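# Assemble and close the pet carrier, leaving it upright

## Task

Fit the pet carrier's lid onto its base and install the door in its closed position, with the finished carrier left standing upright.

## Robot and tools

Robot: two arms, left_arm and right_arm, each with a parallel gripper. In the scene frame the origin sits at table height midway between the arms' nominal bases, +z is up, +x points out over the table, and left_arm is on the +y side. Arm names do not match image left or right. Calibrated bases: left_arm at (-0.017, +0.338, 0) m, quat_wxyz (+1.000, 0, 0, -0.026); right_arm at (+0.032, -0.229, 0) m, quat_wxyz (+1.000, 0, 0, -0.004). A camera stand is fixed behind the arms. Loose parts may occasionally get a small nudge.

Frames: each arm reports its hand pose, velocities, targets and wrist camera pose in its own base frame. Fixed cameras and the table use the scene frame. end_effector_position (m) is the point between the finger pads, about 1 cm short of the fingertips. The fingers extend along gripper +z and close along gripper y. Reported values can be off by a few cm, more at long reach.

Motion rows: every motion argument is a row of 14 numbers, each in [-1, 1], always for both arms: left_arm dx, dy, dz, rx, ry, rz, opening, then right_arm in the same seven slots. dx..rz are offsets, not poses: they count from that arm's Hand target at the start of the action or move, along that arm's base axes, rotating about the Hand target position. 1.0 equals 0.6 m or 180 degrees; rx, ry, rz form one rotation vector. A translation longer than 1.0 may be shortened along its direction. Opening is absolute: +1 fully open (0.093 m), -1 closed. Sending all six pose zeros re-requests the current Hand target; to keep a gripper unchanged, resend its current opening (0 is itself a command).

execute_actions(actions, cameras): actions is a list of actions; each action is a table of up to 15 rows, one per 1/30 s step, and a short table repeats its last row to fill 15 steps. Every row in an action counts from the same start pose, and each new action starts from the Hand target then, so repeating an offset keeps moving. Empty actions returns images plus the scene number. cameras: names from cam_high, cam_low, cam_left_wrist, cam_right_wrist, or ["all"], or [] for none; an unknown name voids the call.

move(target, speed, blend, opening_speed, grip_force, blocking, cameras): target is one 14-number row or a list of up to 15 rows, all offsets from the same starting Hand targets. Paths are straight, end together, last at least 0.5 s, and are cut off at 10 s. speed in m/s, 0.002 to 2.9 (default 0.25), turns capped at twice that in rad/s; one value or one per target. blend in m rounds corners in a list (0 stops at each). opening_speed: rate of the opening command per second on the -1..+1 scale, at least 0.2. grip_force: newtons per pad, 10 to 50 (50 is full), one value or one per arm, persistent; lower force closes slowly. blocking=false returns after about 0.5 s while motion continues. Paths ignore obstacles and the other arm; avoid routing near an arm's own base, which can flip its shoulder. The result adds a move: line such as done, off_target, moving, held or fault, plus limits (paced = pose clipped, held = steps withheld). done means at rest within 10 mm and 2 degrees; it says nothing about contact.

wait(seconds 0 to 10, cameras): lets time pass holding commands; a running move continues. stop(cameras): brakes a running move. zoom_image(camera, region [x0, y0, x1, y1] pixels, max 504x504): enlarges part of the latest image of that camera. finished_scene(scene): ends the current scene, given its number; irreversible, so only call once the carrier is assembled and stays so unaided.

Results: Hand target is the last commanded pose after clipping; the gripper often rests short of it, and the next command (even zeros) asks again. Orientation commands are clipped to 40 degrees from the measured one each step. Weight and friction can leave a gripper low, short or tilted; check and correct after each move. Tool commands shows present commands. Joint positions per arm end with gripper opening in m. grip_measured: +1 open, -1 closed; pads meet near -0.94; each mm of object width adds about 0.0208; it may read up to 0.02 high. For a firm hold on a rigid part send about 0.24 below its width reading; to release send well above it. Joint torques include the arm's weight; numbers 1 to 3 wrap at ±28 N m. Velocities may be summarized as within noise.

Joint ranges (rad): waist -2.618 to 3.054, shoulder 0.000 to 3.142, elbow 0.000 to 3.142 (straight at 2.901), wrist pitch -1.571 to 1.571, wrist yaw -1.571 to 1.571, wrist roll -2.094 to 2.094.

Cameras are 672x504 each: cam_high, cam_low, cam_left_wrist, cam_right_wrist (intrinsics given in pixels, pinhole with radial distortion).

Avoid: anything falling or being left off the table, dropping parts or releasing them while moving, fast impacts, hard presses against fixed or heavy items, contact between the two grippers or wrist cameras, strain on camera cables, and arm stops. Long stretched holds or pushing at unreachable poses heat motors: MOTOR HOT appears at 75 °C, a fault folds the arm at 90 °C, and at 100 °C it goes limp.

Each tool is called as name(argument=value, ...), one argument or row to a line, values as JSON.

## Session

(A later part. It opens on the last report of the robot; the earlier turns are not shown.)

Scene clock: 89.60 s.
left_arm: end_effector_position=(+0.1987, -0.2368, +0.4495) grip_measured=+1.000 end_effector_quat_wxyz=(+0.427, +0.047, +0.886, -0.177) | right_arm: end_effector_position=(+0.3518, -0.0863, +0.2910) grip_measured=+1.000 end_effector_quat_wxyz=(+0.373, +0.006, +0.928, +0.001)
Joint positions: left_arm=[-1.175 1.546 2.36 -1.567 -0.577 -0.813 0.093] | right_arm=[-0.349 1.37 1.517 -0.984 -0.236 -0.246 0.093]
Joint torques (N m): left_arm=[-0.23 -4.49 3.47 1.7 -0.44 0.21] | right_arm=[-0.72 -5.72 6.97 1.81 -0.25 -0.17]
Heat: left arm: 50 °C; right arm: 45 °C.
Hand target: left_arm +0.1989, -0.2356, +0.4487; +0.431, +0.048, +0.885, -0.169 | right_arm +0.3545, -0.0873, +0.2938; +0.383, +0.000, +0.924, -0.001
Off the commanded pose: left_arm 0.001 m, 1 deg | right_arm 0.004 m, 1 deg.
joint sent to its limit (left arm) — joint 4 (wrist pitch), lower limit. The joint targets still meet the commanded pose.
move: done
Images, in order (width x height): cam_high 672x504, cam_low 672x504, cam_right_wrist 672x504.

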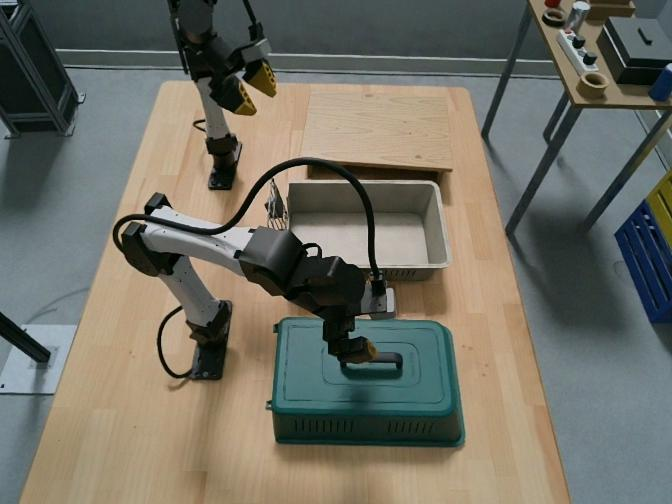

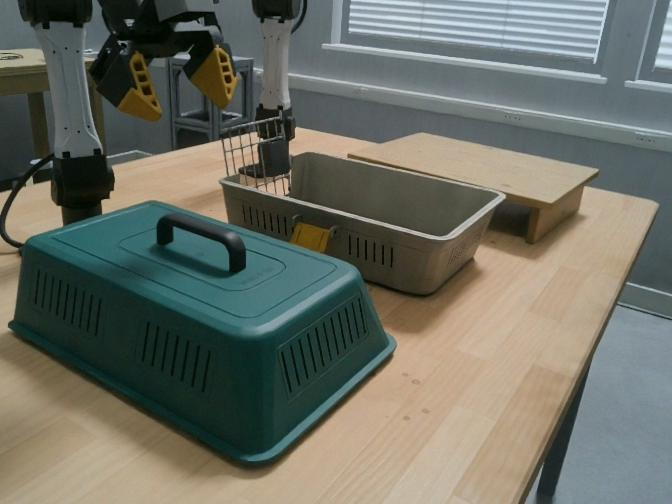

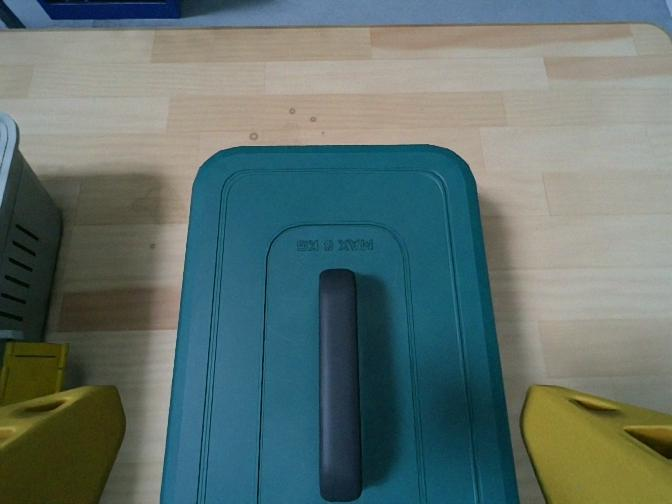

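move(
  target=[0,0,0,0,0,0,1,0,-0.007,-0.17,0,0,0,1],
  cameras=["cam_right_wrist","cam_low","cam_high"],
  speed=0.15,
)

zoom_image(
  camera="cam_low",
  region=[60, 120, 300, 300],
)

Scene clock: 100.80 s.
left_arm: end_effector_position=(+0.1987, -0.2368, +0.4495) grip_measured=+1.000 end_effector_quat_wxyz=(+0.427, +0.047, +0.886, -0.177) | right_arm: end_effector_position=(+0.3538, -0.0910, +0.1851) grip_measured=+1.000 end_effector_quat_wxyz=(+0.367, +0.006, +0.930, +0.003)
Joint positions: left_arm=[-1.175 1.546 2.36 -1.567 -0.577 -0.813 0.093] | right_arm=[-0.364 1.321 1.059 -0.592 -0.246 -0.258 0.093]
Joint torques (N m): left_arm=[-0.35 -4.42 3.62 1.69 -0.43 0.17] | right_arm=[-0.76 -7.42 7.04 1.8 -0.27 -0.16]
Heat: left arm: 49 °C; right arm: 45 °C.
Hand target: left_arm +0.1989, -0.2356, +0.4487; +0.431, +0.048, +0.885, -0.169 | right_arm +0.3545, -0.0915, +0.1920; +0.383, +0.000, +0.924, -0.001
Off the commanded pose: left_arm 0.001 m, 1 deg | right_arm 0.007 m, 2 deg.
joint sent to its limit (left arm) — joint 4 (wrist pitch), lower limit. The joint targets still meet the commanded pose.
move: done
Images, in order (width x height): cam_high 672x504, cam_low 672x504, cam_right_wrist 672x504.

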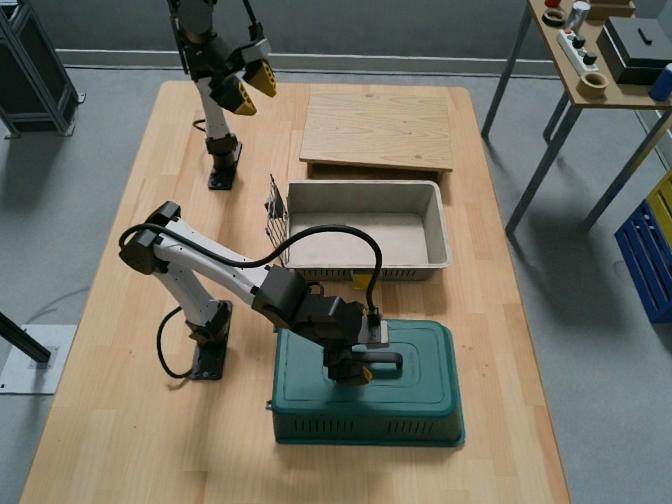

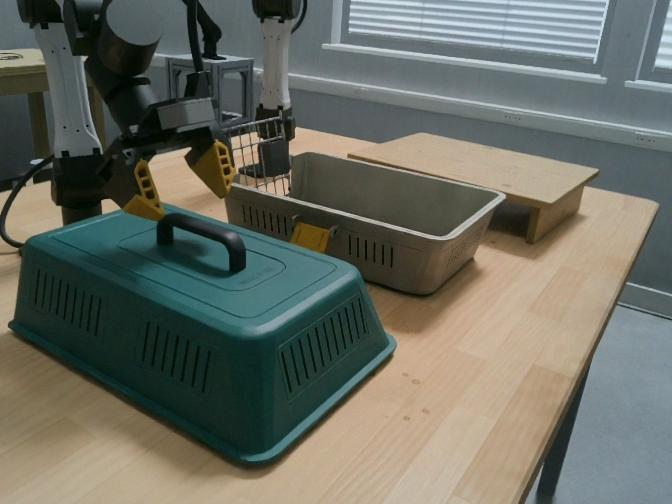

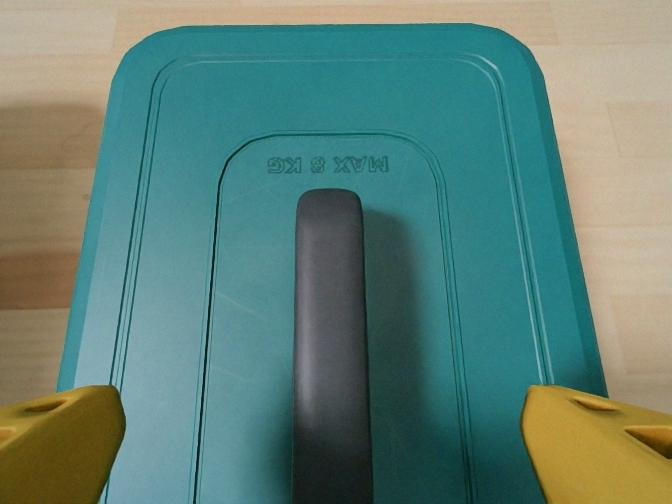

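Scaled by 2.100 from the camera's 672x504 image, which has a finer 960x720 frame.

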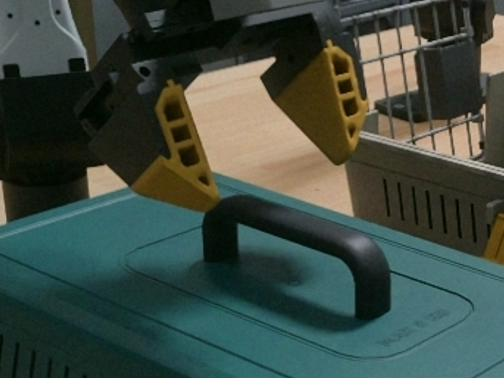

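move(
  target=[0,0,0,0,0,0,1,0.005,-0.0,-0.075,0,-0.01,0,1],
  cameras=["cam_right_wrist","cam_low"],
  speed=0.1,
)

zoom_image(
  camera="cam_low",
  region=[60, 120, 300, 300],
)

Scene clock: 107.47 s.
left_arm: end_effector_position=(+0.1987, -0.2368, +0.4495) grip_measured=+1.000 end_effector_quat_wxyz=(+0.427, +0.047, +0.886, -0.177) | right_arm: end_effector_position=(+0.3560, -0.0902, +0.1462) grip_measured=+1.000 end_effector_quat_wxyz=(+0.389, +0.001, +0.921, -0.001)
Joint positions: left_arm=[-1.175 1.546 2.36 -1.567 -0.577 -0.813 0.093] | right_arm=[-0.364 1.317 0.868 -0.356 -0.255 -0.258 0.093]
Joint torques (N m): left_arm=[-0.36 -4.42 3.64 1.71 -0.43 0.22] | right_arm=[-0.9 -5.46 6.97 1.88 -0.26 -0.09]
Heat: left arm: 49 °C; right arm: 45 °C.
Hand target: left_arm +0.1989, -0.2356, +0.4487; +0.431, +0.048, +0.885, -0.169 | right_arm +0.3575, -0.0915, +0.1469; +0.398, +0.000, +0.918, -0.001
Off the commanded pose: left_arm 0.001 m, 1 deg | right_arm 0.002 m, 1 deg.
joint sent to its limit (left arm) — joint 4 (wrist pitch), lower limit. The joint targets still meet the commanded pose.
move: done
Images, in order (width x height): cam_low 672x504, cam_right_wrist 672x504.

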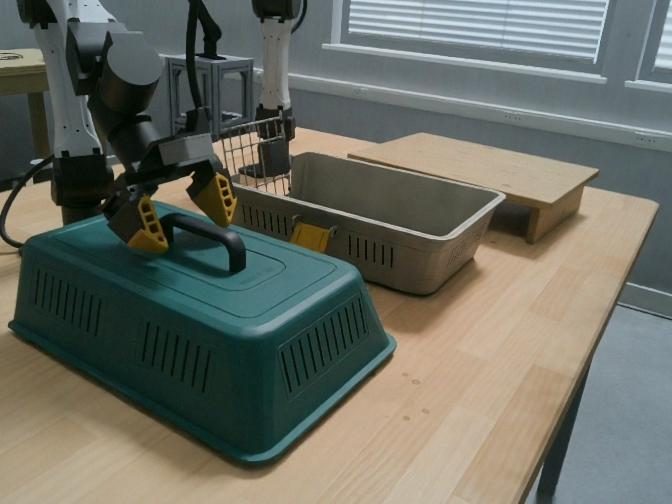

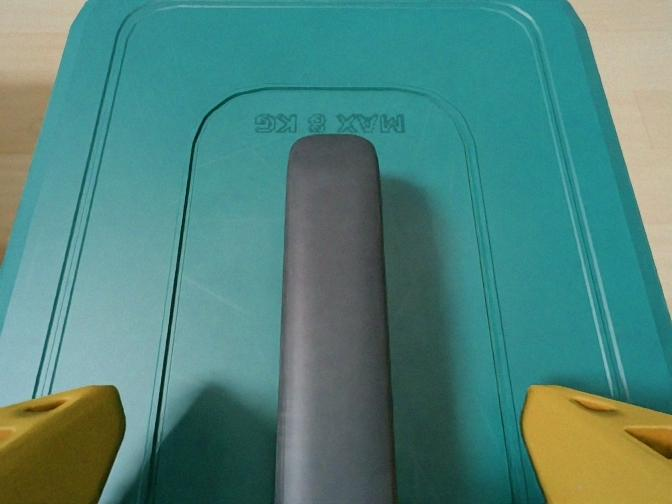

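Scaled by 2.100 from the camera's 672x504 image, which has a finer 960x720 frame.

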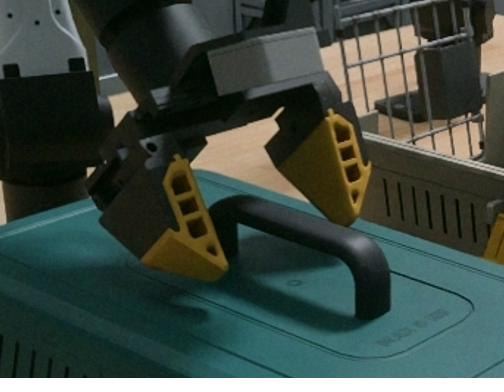

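move(
  target=[
    [0,0,0,0,0,0,1,0.005,0,-0.012,0,0,0,1],
    [0,0,0,0,0,0,1,0.005,0,-0.012,0,0,0,-0.8],
  ],
  cameras=["cam_right_wrist","cam_low"],
  speed=0.1,
  opening_speed=0.6,
)

zoom_image(
  camera="cam_low",
  region=[60, 120, 300, 300],
)

Scene clock: 114.93 s.
left_arm: end_effector_position=(+0.1987, -0.2368, +0.4495) grip_measured=+1.000 end_effector_quat_wxyz=(+0.427, +0.047, +0.886, -0.177) | right_arm: end_effector_position=(+0.3590, -0.0912, +0.1420) grip_measured=-0.598 end_effector_quat_wxyz=(+0.394, +0.000, +0.919, -0.003)
Joint positions: left_arm=[-1.175 1.546 2.36 -1.567 -0.577 -0.813 0.093] | right_arm=[-0.364 1.328 0.853 -0.319 -0.256 -0.259 0.016]
Joint torques (N m): left_arm=[-0.29 -4.48 3.63 1.71 -0.43 0.19] | right_arm=[-0.5 -4.85 6.9 1.88 -0.23 -0.05]
Heat: left arm: 49 °C; right arm: 44 °C.
Hand target: left_arm +0.1989, -0.2356, +0.4487; +0.431, +0.048, +0.885, -0.169 | right_arm +0.3605, -0.0915, +0.1397; +0.398, +0.000, +0.918, -0.001
Off the commanded pose: left_arm 0.001 m, 1 deg | right_arm 0.003 m, 1 deg.
joint sent to its limit (left arm) — joint 4 (wrist pitch), lower limit. The joint targets still meet the commanded pose.
move: done
Images, in order (width x height): cam_low 672x504, cam_right_wrist 672x504.

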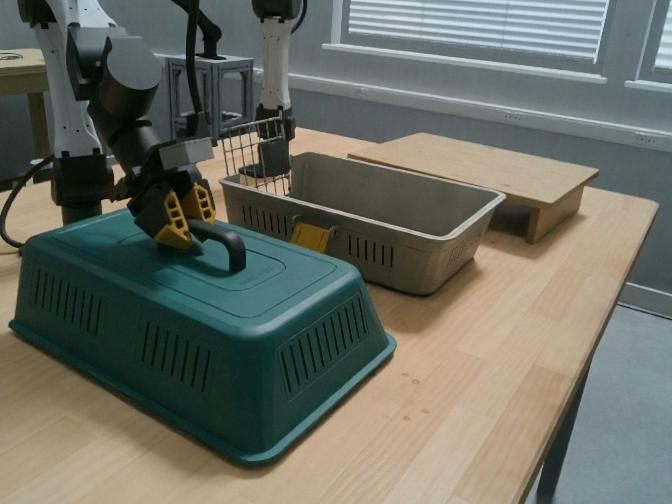

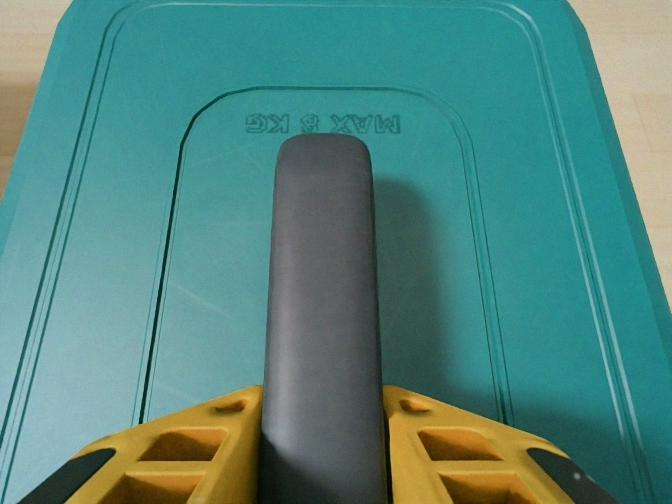

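Scaled by 2.100 from the camera's 672x504 image, which has a finer 960x720 frame.

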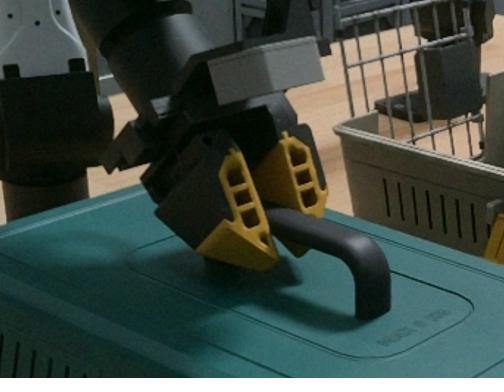

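move(
  target=[0,0,0,0,0,0,1,0,0,0.1,0,0,0,-1],
  cameras=["cam_right_wrist","cam_low","cam_high","cam_left_wrist"],
  speed=0.06,
)

Scene clock: 119.13 s.
left_arm: end_effector_position=(+0.1987, -0.2368, +0.4495) grip_measured=+1.000 end_effector_quat_wxyz=(+0.427, +0.047, +0.886, -0.177) | right_arm: end_effector_position=(+0.3475, -0.0871, +0.1629) grip_measured=-0.611 end_effector_quat_wxyz=(+0.349, +0.007, +0.937, +0.013)
Joint positions: left_arm=[-1.175 1.546 2.36 -1.567 -0.577 -0.813 0.093] | right_arm=[-0.364 1.328 1.002 -0.571 -0.255 -0.26 0.016]
Joint torques (N m): left_arm=[-0.35 -4.44 3.52 1.7 -0.46 0.19] | right_arm=[-0.51 -8.79 12.93 1.74 -0.26 -0.05]
Heat: left arm: 49 °C; right arm: 45 °C.
Hand target: left_arm +0.1989, -0.2356, +0.4487; +0.431, +0.048, +0.885, -0.169 | right_arm +0.3605, -0.0915, +0.1997; +0.398, +0.000, +0.918, -0.001
Off the commanded pose: left_arm 0.001 m, 1 deg | right_arm 0.039 m, 6 deg.
joint sent to its limit (left arm) — joint 4 (wrist pitch), lower limit. The joint targets still meet the commanded pose.
move: off_target (right_arm)

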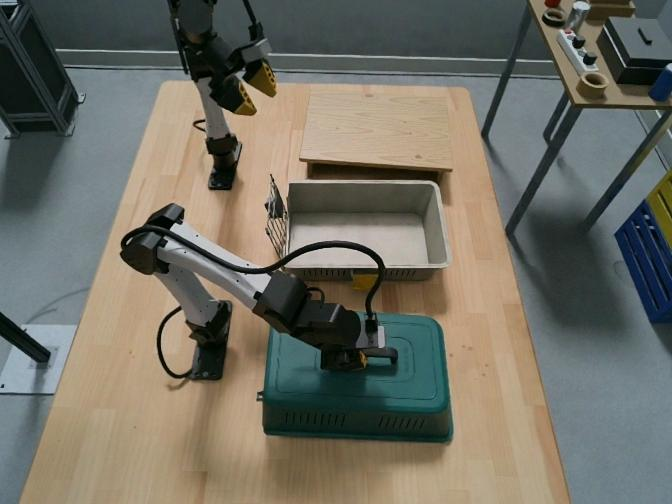

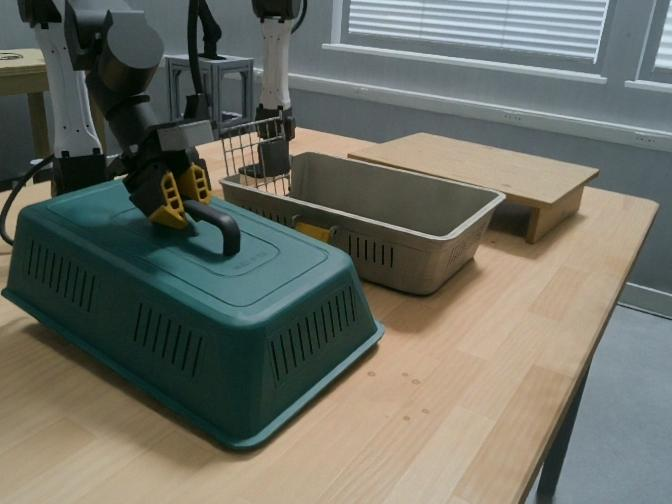

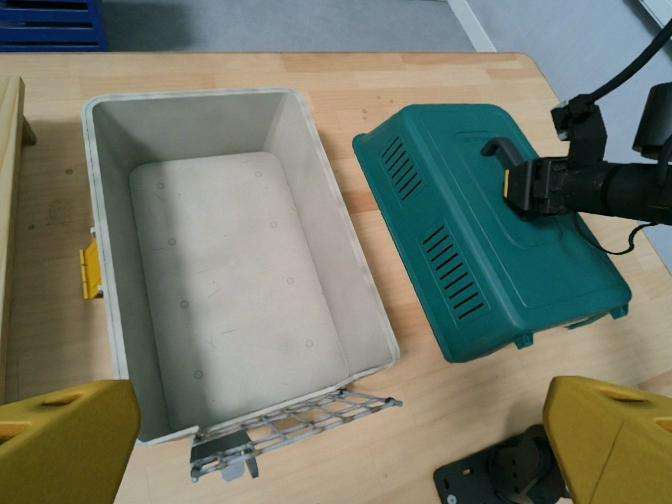

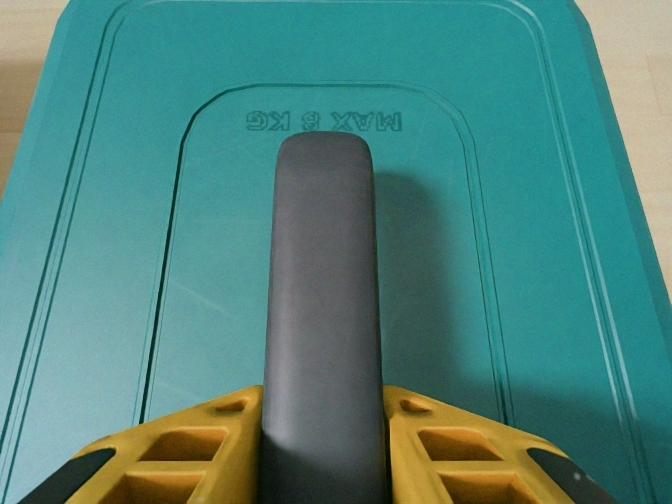

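move(
  target=[
    [0,0,0,0,0,0,1,0,0,-0.1,0,0,0,-1],
    [0,0,0,0,0,0,1,0,0,-0.1,0,0,0,0.4],
  ],
  cameras=["cam_right_wrist","cam_low"],
  speed=0.06,
  opening_speed=0.6,
)

zoom_image(
  camera="cam_low",
  region=[60, 120, 300, 300],
)

Scene clock: 126.40 s.
left_arm: end_effector_position=(+0.1987, -0.2368, +0.4495) grip_measured=+1.000 end_effector_quat_wxyz=(+0.427, +0.047, +0.886, -0.177) | right_arm: end_effector_position=(+0.3588, -0.0912, +0.1430) grip_measured=+0.397 end_effector_quat_wxyz=(+0.395, -0.002, +0.919, -0.004)
Joint positions: left_arm=[-1.175 1.546 2.36 -1.567 -0.577 -0.813 0.093] | right_arm=[-0.364 1.325 0.853 -0.32 -0.256 -0.262 0.064]
Joint torques (N m): left_arm=[-0.39 -4.23 3.54 1.73 -0.46 0.19] | right_arm=[-0.47 -4.48 6.86 1.89 -0.23 -0.01]
Heat: left arm: 48 °C; right arm: 46 °C.
Hand target: left_arm +0.1989, -0.2356, +0.4487; +0.431, +0.048, +0.885, -0.169 | right_arm +0.3605, -0.0915, +0.1396; +0.398, +0.000, +0.918, -0.001
Off the commanded pose: left_arm 0.001 m, 1 deg | right_arm 0.004 m, 1 deg.
joint sent to its limit (left arm) — joint 4 (wrist pitch), lower limit. The joint targets still meet the commanded pose.
move: done
Images, in order (width x height): cam_low 672x504, cam_right_wrist 672x504.

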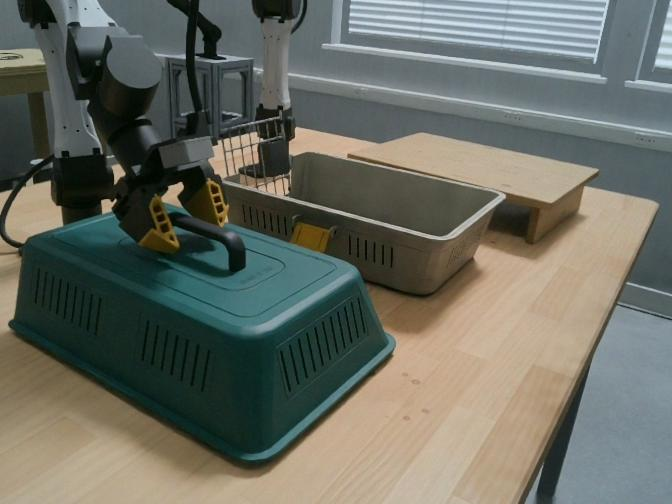

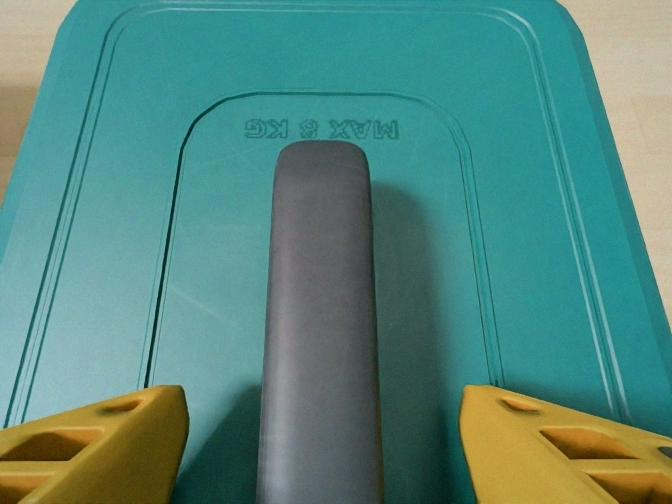

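Scaled by 2.100 from the camera's 672x504 image, which has a finer 960x720 frame.

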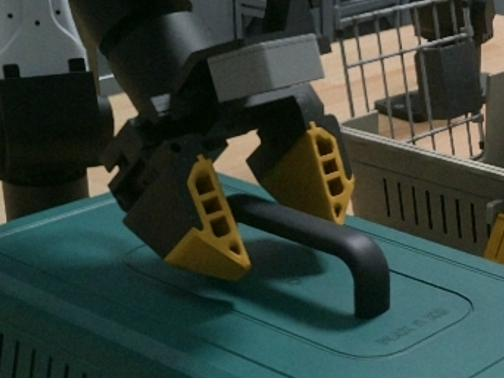

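move(
  target=[
    [0,0,0,0,0,0,1,0.018,0,-0.002,0,0,0,0.4],
    [0,0,0,0,0,0,1,0.018,0,-0.002,0,0,0,-0.8],
  ],
  speed=0.06,
  opening_speed=0.6,
)

move(
  target=[0,0,0,0,0,0,1,0.02,0,0.17,0,0.035,0,-1],
  cameras=["cam_right_wrist","cam_low","cam_high","cam_left_wrist"],
  speed=0.06,
)

Scene clock: 133.77 s.
left_arm: end_effector_position=(+0.1987, -0.2368, +0.4495) grip_measured=+1.000 end_effector_quat_wxyz=(+0.427, +0.047, +0.886, -0.177) | right_arm: end_effector_position=(+0.3645, -0.0916, +0.1328) grip_measured=-0.604 end_effector_quat_wxyz=(+0.388, -0.001, +0.922, -0.001)
Joint positions: left_arm=[-1.175 1.546 2.36 -1.567 -0.577 -0.813 0.093] | right_arm=[-0.358 1.367 0.853 -0.293 -0.251 -0.258 0.016]
Joint torques (N m): left_arm=[-0.44 -4.41 3.55 1.69 -0.41 0.19] | right_arm=[0.27 -4.82 9.31 1.8 -0.17 0.05]
Heat: left arm: 48 °C; right arm: 46 °C.
Hand target: left_arm +0.1989, -0.2356, +0.4487; +0.431, +0.048, +0.885, -0.169 | right_arm +0.3713, -0.0915, +0.1385; +0.398, +0.000, +0.918, -0.001
Off the commanded pose: left_arm 0.001 m, 1 deg | right_arm 0.009 m, 1 deg.
joint sent to its limit (left arm) — joint 4 (wrist pitch), lower limit. The joint targets still meet the commanded pose.
move: done

Scene clock: 136.17 s.
left_arm: end_effector_position=(+0.1987, -0.2368, +0.4495) grip_measured=+1.000 end_effector_quat_wxyz=(+0.427, +0.047, +0.886, -0.177) | right_arm: end_effector_position=(+0.3653, -0.0889, +0.2103) grip_measured=-0.617 end_effector_quat_wxyz=(+0.298, +0.005, +0.955, +0.011)
Joint positions: left_arm=[-1.175 1.546 2.36 -1.567 -0.577 -0.813 0.093] | right_arm=[-0.328 1.475 1.373 -0.894 -0.201 -0.258 0.016]
Joint torques (N m): left_arm=[-0.42 -4.55 3.58 1.72 -0.46 0.2] | right_arm=[0.25 -7.51 12.86 1.81 -0.21 0.02]
Heat: left arm: 48 °C; right arm: 46 °C.
Hand target: left_arm +0.1989, -0.2356, +0.4487; +0.431, +0.048, +0.885, -0.169 | right_arm +0.3833, -0.0915, +0.2404; +0.347, +0.000, +0.938, -0.001
Off the commanded pose: left_arm 0.001 m, 1 deg | right_arm 0.035 m, 6 deg.
joint sent to its limit (left arm) — joint 4 (wrist pitch), lower limit. The joint targets still meet the commanded pose.
move: off_target (right_arm)

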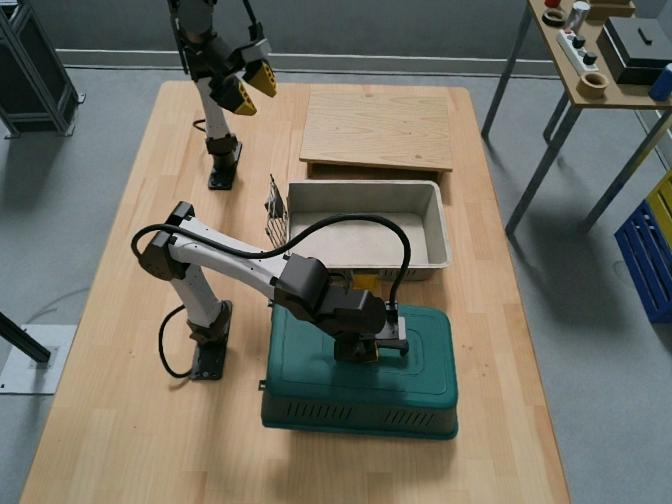

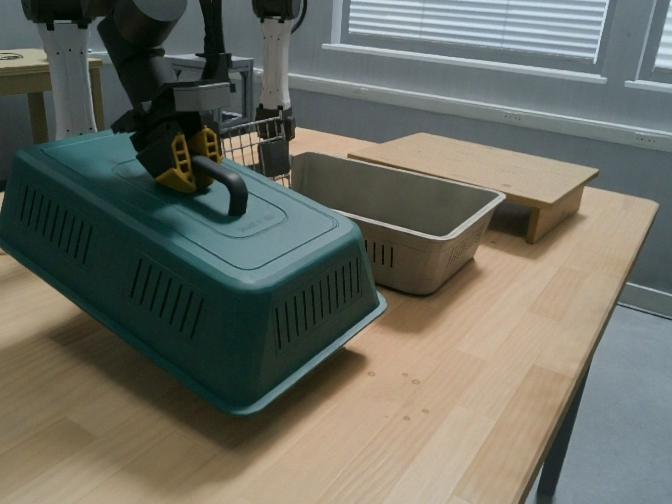

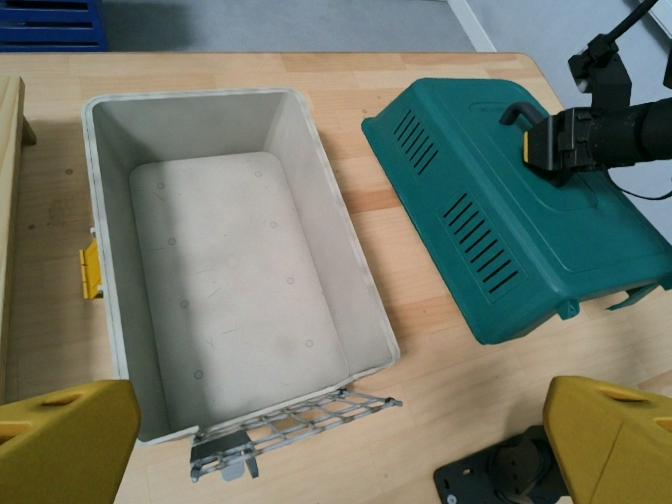

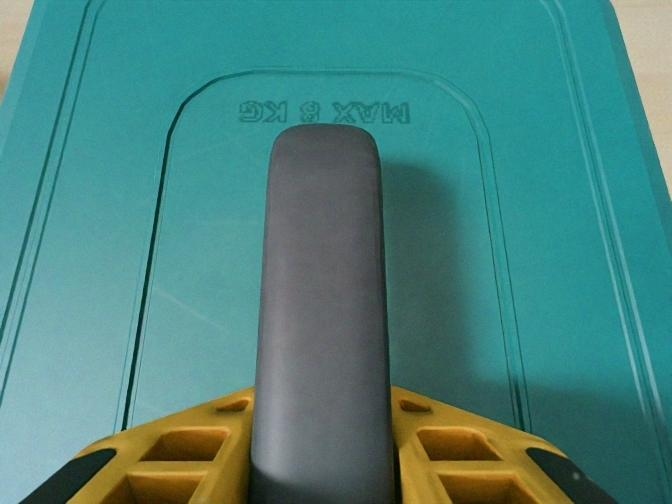

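move(
  target=[0,0,0,0,0,0,1,0,0,0.06,0,-0.06,0,-1],
  cameras=["cam_right_wrist","cam_low","cam_high","cam_left_wrist"],
  speed=0.08,
)

Scene clock: 140.53 s.
left_arm: end_effector_position=(+0.1987, -0.2368, +0.4495) grip_measured=+1.000 end_effector_quat_wxyz=(+0.427, +0.047, +0.886, -0.177) | right_arm: end_effector_position=(+0.3721, -0.0897, +0.2442) grip_measured=-0.617 end_effector_quat_wxyz=(+0.371, +0.005, +0.929, +0.008)
Joint positions: left_arm=[-1.175 1.546 2.36 -1.567 -0.577 -0.813 0.093] | right_arm=[-0.343 1.4 1.351 -0.795 -0.245 -0.239 0.016]
Joint torques (N m): left_arm=[-0.25 -4.48 3.47 1.74 -0.48 0.18] | right_arm=[-0.73 -10.28 8.32 2.42 -0.4 0.05]
Heat: left arm: 48 °C; right arm: 47 °C.
Hand target: left_arm +0.1989, -0.2356, +0.4487; +0.431, +0.048, +0.885, -0.169 | right_arm +0.3833, -0.0914, +0.2765; +0.433, +0.000, +0.901, -0.001
Off the commanded pose: left_arm 0.001 m, 1 deg | right_arm 0.034 m, 8 deg.
joint sent to its limit (left arm) — joint 4 (wrist pitch), lower limit. The joint targets still meet the commanded pose.
move: off_target (right_arm)

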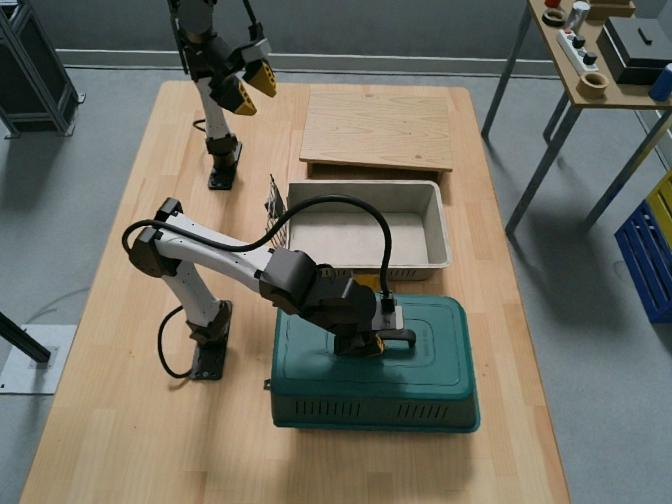

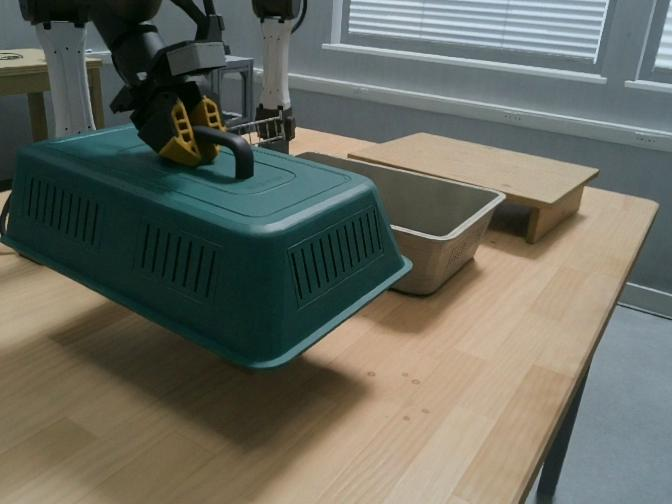

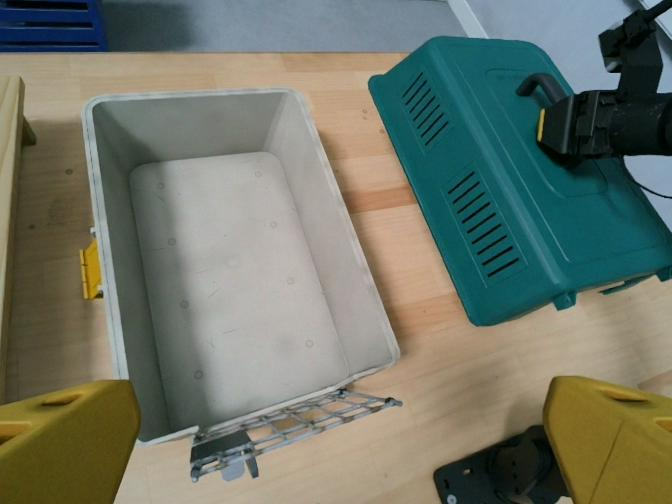

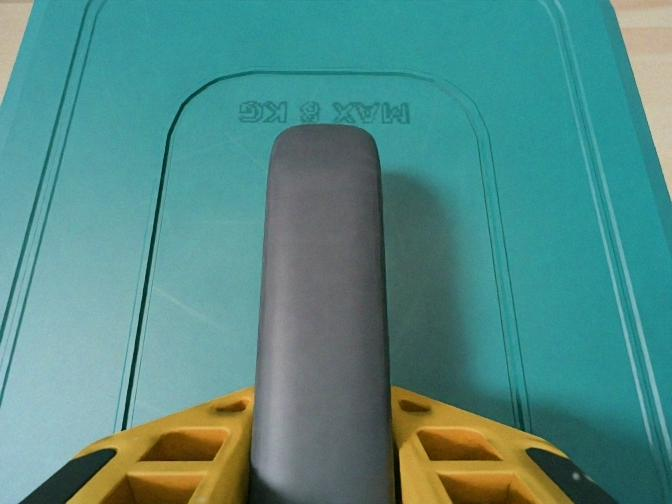

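move(
  target=[0,0,0,0,0,0,1,0.02,0,0.22,0,-0.008,0,-1],
  cameras=["cam_right_wrist","cam_low","cam_high","cam_left_wrist"],
  speed=0.12,
)

Scene clock: 148.03 s.
left_arm: end_effector_position=(+0.1987, -0.2368, +0.4495) grip_measured=+1.000 end_effector_quat_wxyz=(+0.427, +0.047, +0.886, -0.177) | right_arm: end_effector_position=(+0.3859, -0.0943, +0.3751) grip_measured=-0.617 end_effector_quat_wxyz=(+0.390, +0.010, +0.921, +0.006)
Joint positions: left_arm=[-1.175 1.546 2.36 -1.567 -0.577 -0.813 0.093] | right_arm=[-0.343 1.657 2.15 -1.295 -0.247 -0.221 0.016]
Joint torques (N m): left_arm=[-0.4 -4.52 3.58 1.7 -0.47 0.2] | right_arm=[0.27 -8.38 10.82 2.24 -0.34 0.04]
Heat: left arm: 48 °C; right arm: 48 °C.
Hand target: left_arm +0.1989, -0.2356, +0.4487; +0.431, +0.048, +0.885, -0.169 | right_arm +0.3954, -0.0914, +0.4085; +0.445, +0.000, +0.896, -0.001
Off the commanded pose: left_arm 0.001 m, 1 deg | right_arm 0.035 m, 7 deg.
joint sent to its limit (left arm) — joint 4 (wrist pitch), lower limit. The joint targets still meet the commanded pose.
move: off_target (right_arm)

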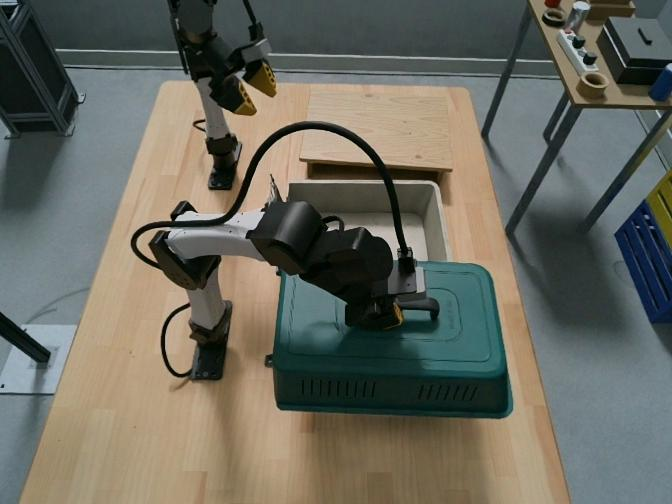

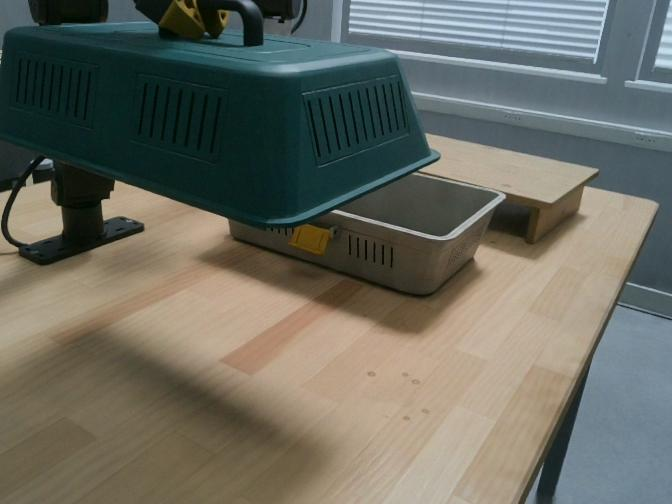

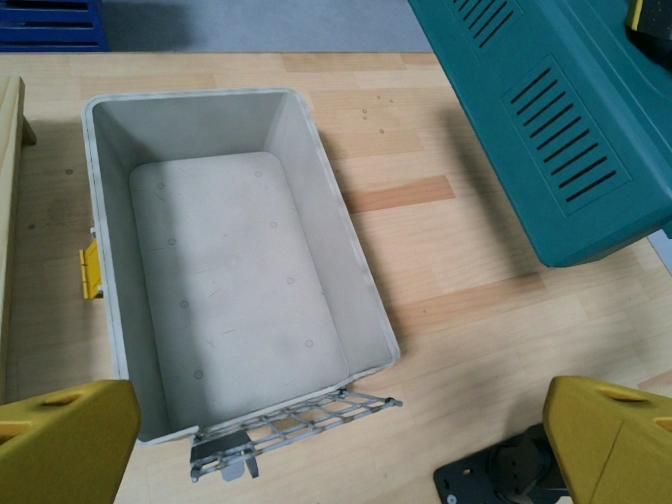

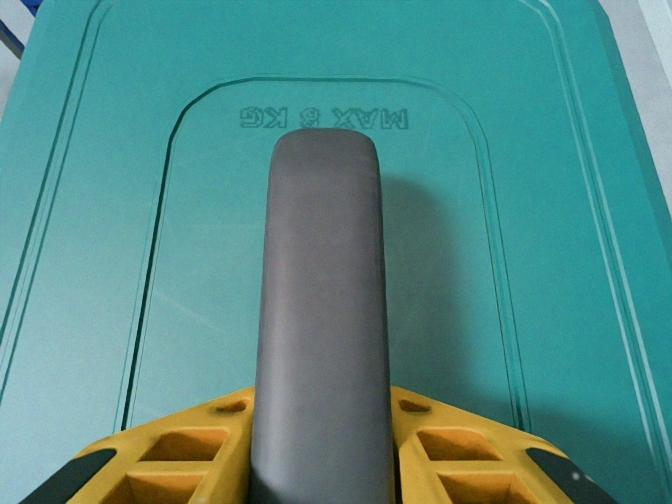

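move(
  target=[-0.298,-0.04,-0.15,0.078,-0.044,0.081,1,0,0,0,0,0,0,-1],
  cameras=["cam_high","cam_left_wrist"],
  speed=0.2,
)

Scene clock: 156.07 s.
left_arm: end_effector_position=(+0.0163, -0.2647, +0.3504) grip_measured=+1.000 end_effector_quat_wxyz=(+0.459, +0.166, +0.838, -0.245) | right_arm: end_effector_position=(+0.3859, -0.0942, +0.3750) grip_measured=-0.617 end_effector_quat_wxyz=(+0.390, +0.010, +0.921, +0.006)
Joint positions: left_arm=[-2.1 1.335 1.629 -1.571 -1.07 -1.533 0.093] | right_arm=[-0.343 1.657 2.15 -1.295 -0.247 -0.221 0.016]
Joint torques (N m): left_arm=[-0.01 -5.72 5.29 0.8 -0.77 -0.08] | right_arm=[0.28 -8.38 10.8 2.25 -0.35 0.05]
Heat: left arm: 48 °C; right arm: 49 °C.
Hand target: left_arm +0.0201, -0.2596, +0.3586; +0.499, -0.001, +0.866, +0.000 | right_arm +0.3954, -0.0914, +0.4085; +0.445, +0.000, +0.896, -0.001
Off the commanded pose: left_arm 0.010 m, 35 deg | right_arm 0.035 m, 7 deg.
joint sent to its limit (left arm) — joint 4 (wrist pitch), lower limit. The joint targets are off in orientation, not in position.
move: off_target (left_arm, right_arm)
Images, in order (width x height): cam_high 672x504, cam_left_wrist 672x504.

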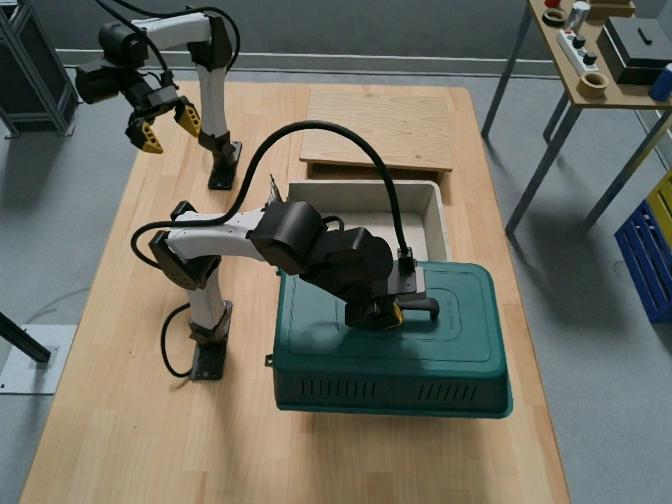

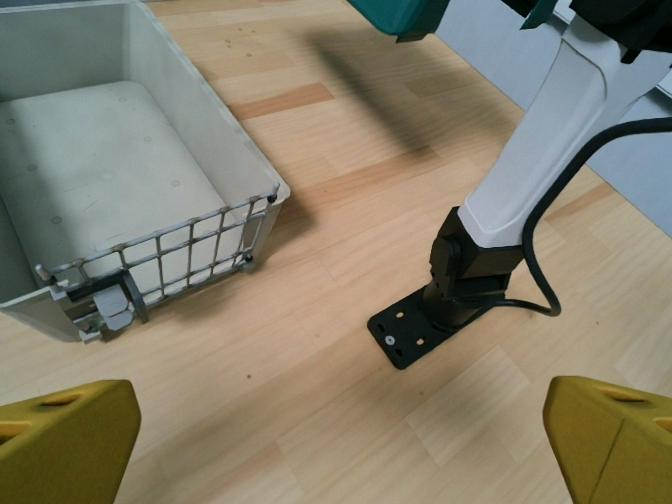

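move(
  target=[0,0,0,0,-0.03,0.15,1,0,0,0,0,0,0,-1],
  cameras=["cam_left_wrist"],
  speed=0.2,
)

Scene clock: 162.27 s.
left_arm: end_effector_position=(+0.0179, -0.2647, +0.3517) grip_measured=+1.000 end_effector_quat_wxyz=(+0.449, +0.081, +0.841, -0.291) | right_arm: end_effector_position=(+0.3859, -0.0942, +0.3750) grip_measured=-0.617 end_effector_quat_wxyz=(+0.390, +0.010, +0.921, +0.006)
Joint positions: left_arm=[-2.108 1.335 1.612 -1.571 -1.11 -1.743 0.093] | right_arm=[-0.343 1.657 2.15 -1.295 -0.247 -0.221 0.016]
Joint torques (N m): left_arm=[-0.35 -5.87 5.38 0.75 -0.74 -0.06] | right_arm=[0.28 -8.39 10.78 2.26 -0.35 0.04]
Heat: left arm: 48 °C; right arm: 49 °C.
Hand target: left_arm +0.0202, -0.2596, +0.3587; +0.516, -0.116, +0.849, -0.013 | right_arm +0.3954, -0.0914, +0.4085; +0.445, +0.000, +0.896, -0.001
Off the commanded pose: left_arm 0.009 m, 58 deg; orientation clipped | right_arm 0.035 m, 7 deg.
joint sent to its limit (left arm) — joint 4 (wrist pitch), lower limit. The joint targets are off in orientation, not in position.
move: off_target (left_arm, right_arm); limits=paced
Images, in order (width x height): cam_left_wrist 672x504.

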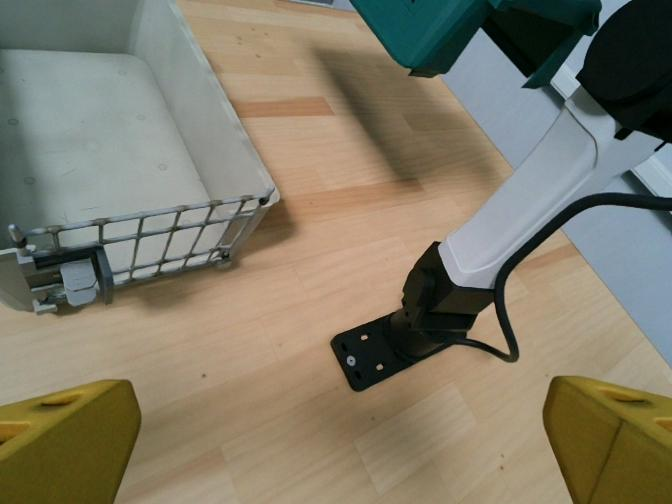

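move(
  target=[-0.03,0.15,0.05,0,0,0,1,0,0,0,0,0,0,-1],
  cameras=["cam_left_wrist"],
  speed=0.2,
)

Scene clock: 167.47 s.
left_arm: end_effector_position=(+0.0038, -0.1685, +0.3836) grip_measured=+1.000 end_effector_quat_wxyz=(+0.150, +0.133, +0.884, -0.422) | right_arm: end_effector_position=(+0.3859, -0.0942, +0.3750) grip_measured=-0.617 end_effector_quat_wxyz=(+0.390, +0.010, +0.921, +0.006)
Joint positions: left_arm=[-2.119 0.911 1.69 -1.571 -0.571 -1.58 0.093] | right_arm=[-0.343 1.657 2.15 -1.295 -0.247 -0.221 0.016]
Joint torques (N m): left_arm=[0.73 2.43 5.98 1.67 -0.22 0.3] | right_arm=[0.29 -8.35 10.82 2.25 -0.34 0.04]
Heat: left arm: 48 °C; right arm: 50 °C.
Hand target: left_arm +0.0021, -0.1696, +0.3886; +0.376, -0.008, +0.905, -0.200 | right_arm +0.3954, -0.0914, +0.4085; +0.445, +0.000, +0.896, -0.001
Off the commanded pose: left_arm 0.005 m, 70 deg; orientation clipped | right_arm 0.035 m, 7 deg.
joint sent to its limit (left arm) — joint 4 (wrist pitch), lower limit. The joint targets are off in orientation, not in position.
move: off_target (left_arm, right_arm); limits=paced
Images, in order (width x height): cam_left_wrist 672x504.

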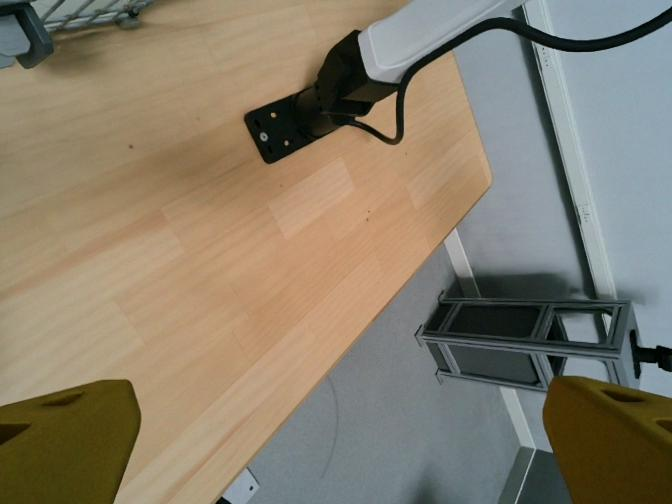

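move(
  target=[0,-0.235,-0.05,0.125,-0.093,0.146,1,0,0,0,0,0,0,-1],
  cameras=["cam_left_wrist"],
  speed=0.2,
)

Scene clock: 175.63 s.
left_arm: end_effector_position=(+0.0001, -0.3081, +0.3491) grip_measured=+1.000 end_effector_quat_wxyz=(+0.478, +0.104, +0.833, -0.259) | right_arm: end_effector_position=(+0.3859, -0.0942, +0.3750) grip_measured=-0.617 end_effector_quat_wxyz=(+0.390, +0.010, +0.921, +0.006)
Joint positions: left_arm=[-2.089 1.532 1.756 -1.571 -1.137 -1.697 0.093] | right_arm=[-0.343 1.657 2.15 -1.295 -0.247 -0.221 0.016]
Joint torques (N m): left_arm=[0.42 -5.01 7.65 0.68 -0.88 0.2] | right_arm=[0.29 -8.39 10.8 2.25 -0.35 0.04]
Heat: left arm: 48 °C; right arm: 50 °C.
Hand target: left_arm +0.0021, -0.3106, +0.3586; +0.528, -0.084, +0.844, +0.028 | right_arm +0.3954, -0.0914, +0.4085; +0.445, +0.000, +0.896, -0.001
Off the commanded pose: left_arm 0.010 m, 46 deg; orientation clipped | right_arm 0.035 m, 7 deg.
joint read past its limit (left arm) — joint 4 (wrist pitch), lower limit.
joint sent to its limit (left arm) — joint 4 (wrist pitch), lower limit. The joint targets are off in orientation, not in position.
move: off_target (left_arm, right_arm); limits=paced
Images, in order (width x height): cam_left_wrist 672x504.

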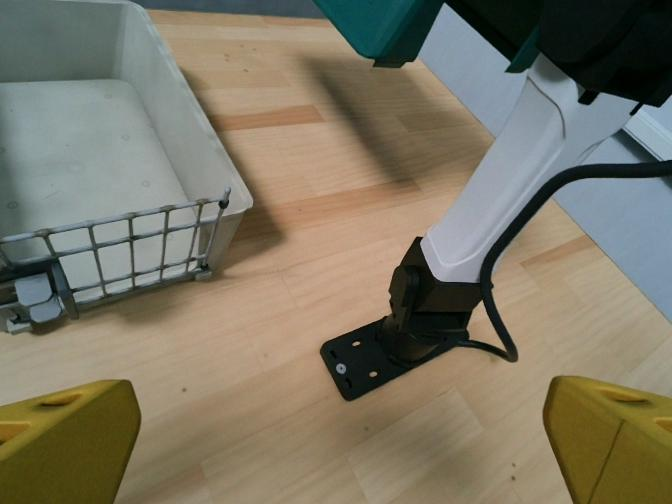

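move(
  target=[-0.01,0.075,0.02,0,0,0,1,0,0,0,0,0,0,-1],
  cameras=["cam_left_wrist"],
  speed=0.2,
)

Scene clock: 181.30 s.
left_arm: end_effector_position=(-0.0060, -0.2705, +0.3650) grip_measured=+1.000 end_effector_quat_wxyz=(+0.451, +0.127, +0.826, -0.314) | right_arm: end_effector_position=(+0.3859, -0.0942, +0.3750) grip_measured=-0.617 end_effector_quat_wxyz=(+0.390, +0.010, +0.921, +0.006)
Joint positions: left_arm=[-2.195 1.357 1.662 -1.571 -1.143 -1.692 0.093] | right_arm=[-0.343 1.657 2.15 -1.295 -0.247 -0.221 0.016]
Joint torques (N m): left_arm=[-0.21 -5.72 4.77 0.81 -0.75 0.26] | right_arm=[0.32 -8.42 10.82 2.24 -0.35 0.04]
Heat: left arm: 48 °C; right arm: 51 °C.
Hand target: left_arm -0.0039, -0.2657, +0.3706; +0.522, -0.051, +0.851, -0.026 | right_arm +0.3954, -0.0914, +0.4085; +0.445, +0.000, +0.896, -0.001
Off the commanded pose: left_arm 0.008 m, 47 deg; orientation clipped | right_arm 0.035 m, 7 deg.
joint read past its limit (left arm) — joint 4 (wrist pitch), lower limit.
joint sent to its limit (left arm) — joint 4 (wrist pitch), lower limit. The joint targets are off in orientation, not in position.
move: off_target (left_arm, right_arm); limits=paced
Images, in order (width x height): cam_left_wrist 672x504.

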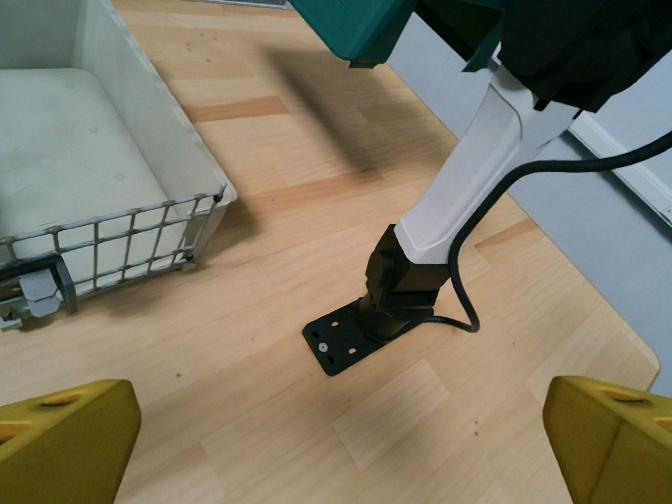

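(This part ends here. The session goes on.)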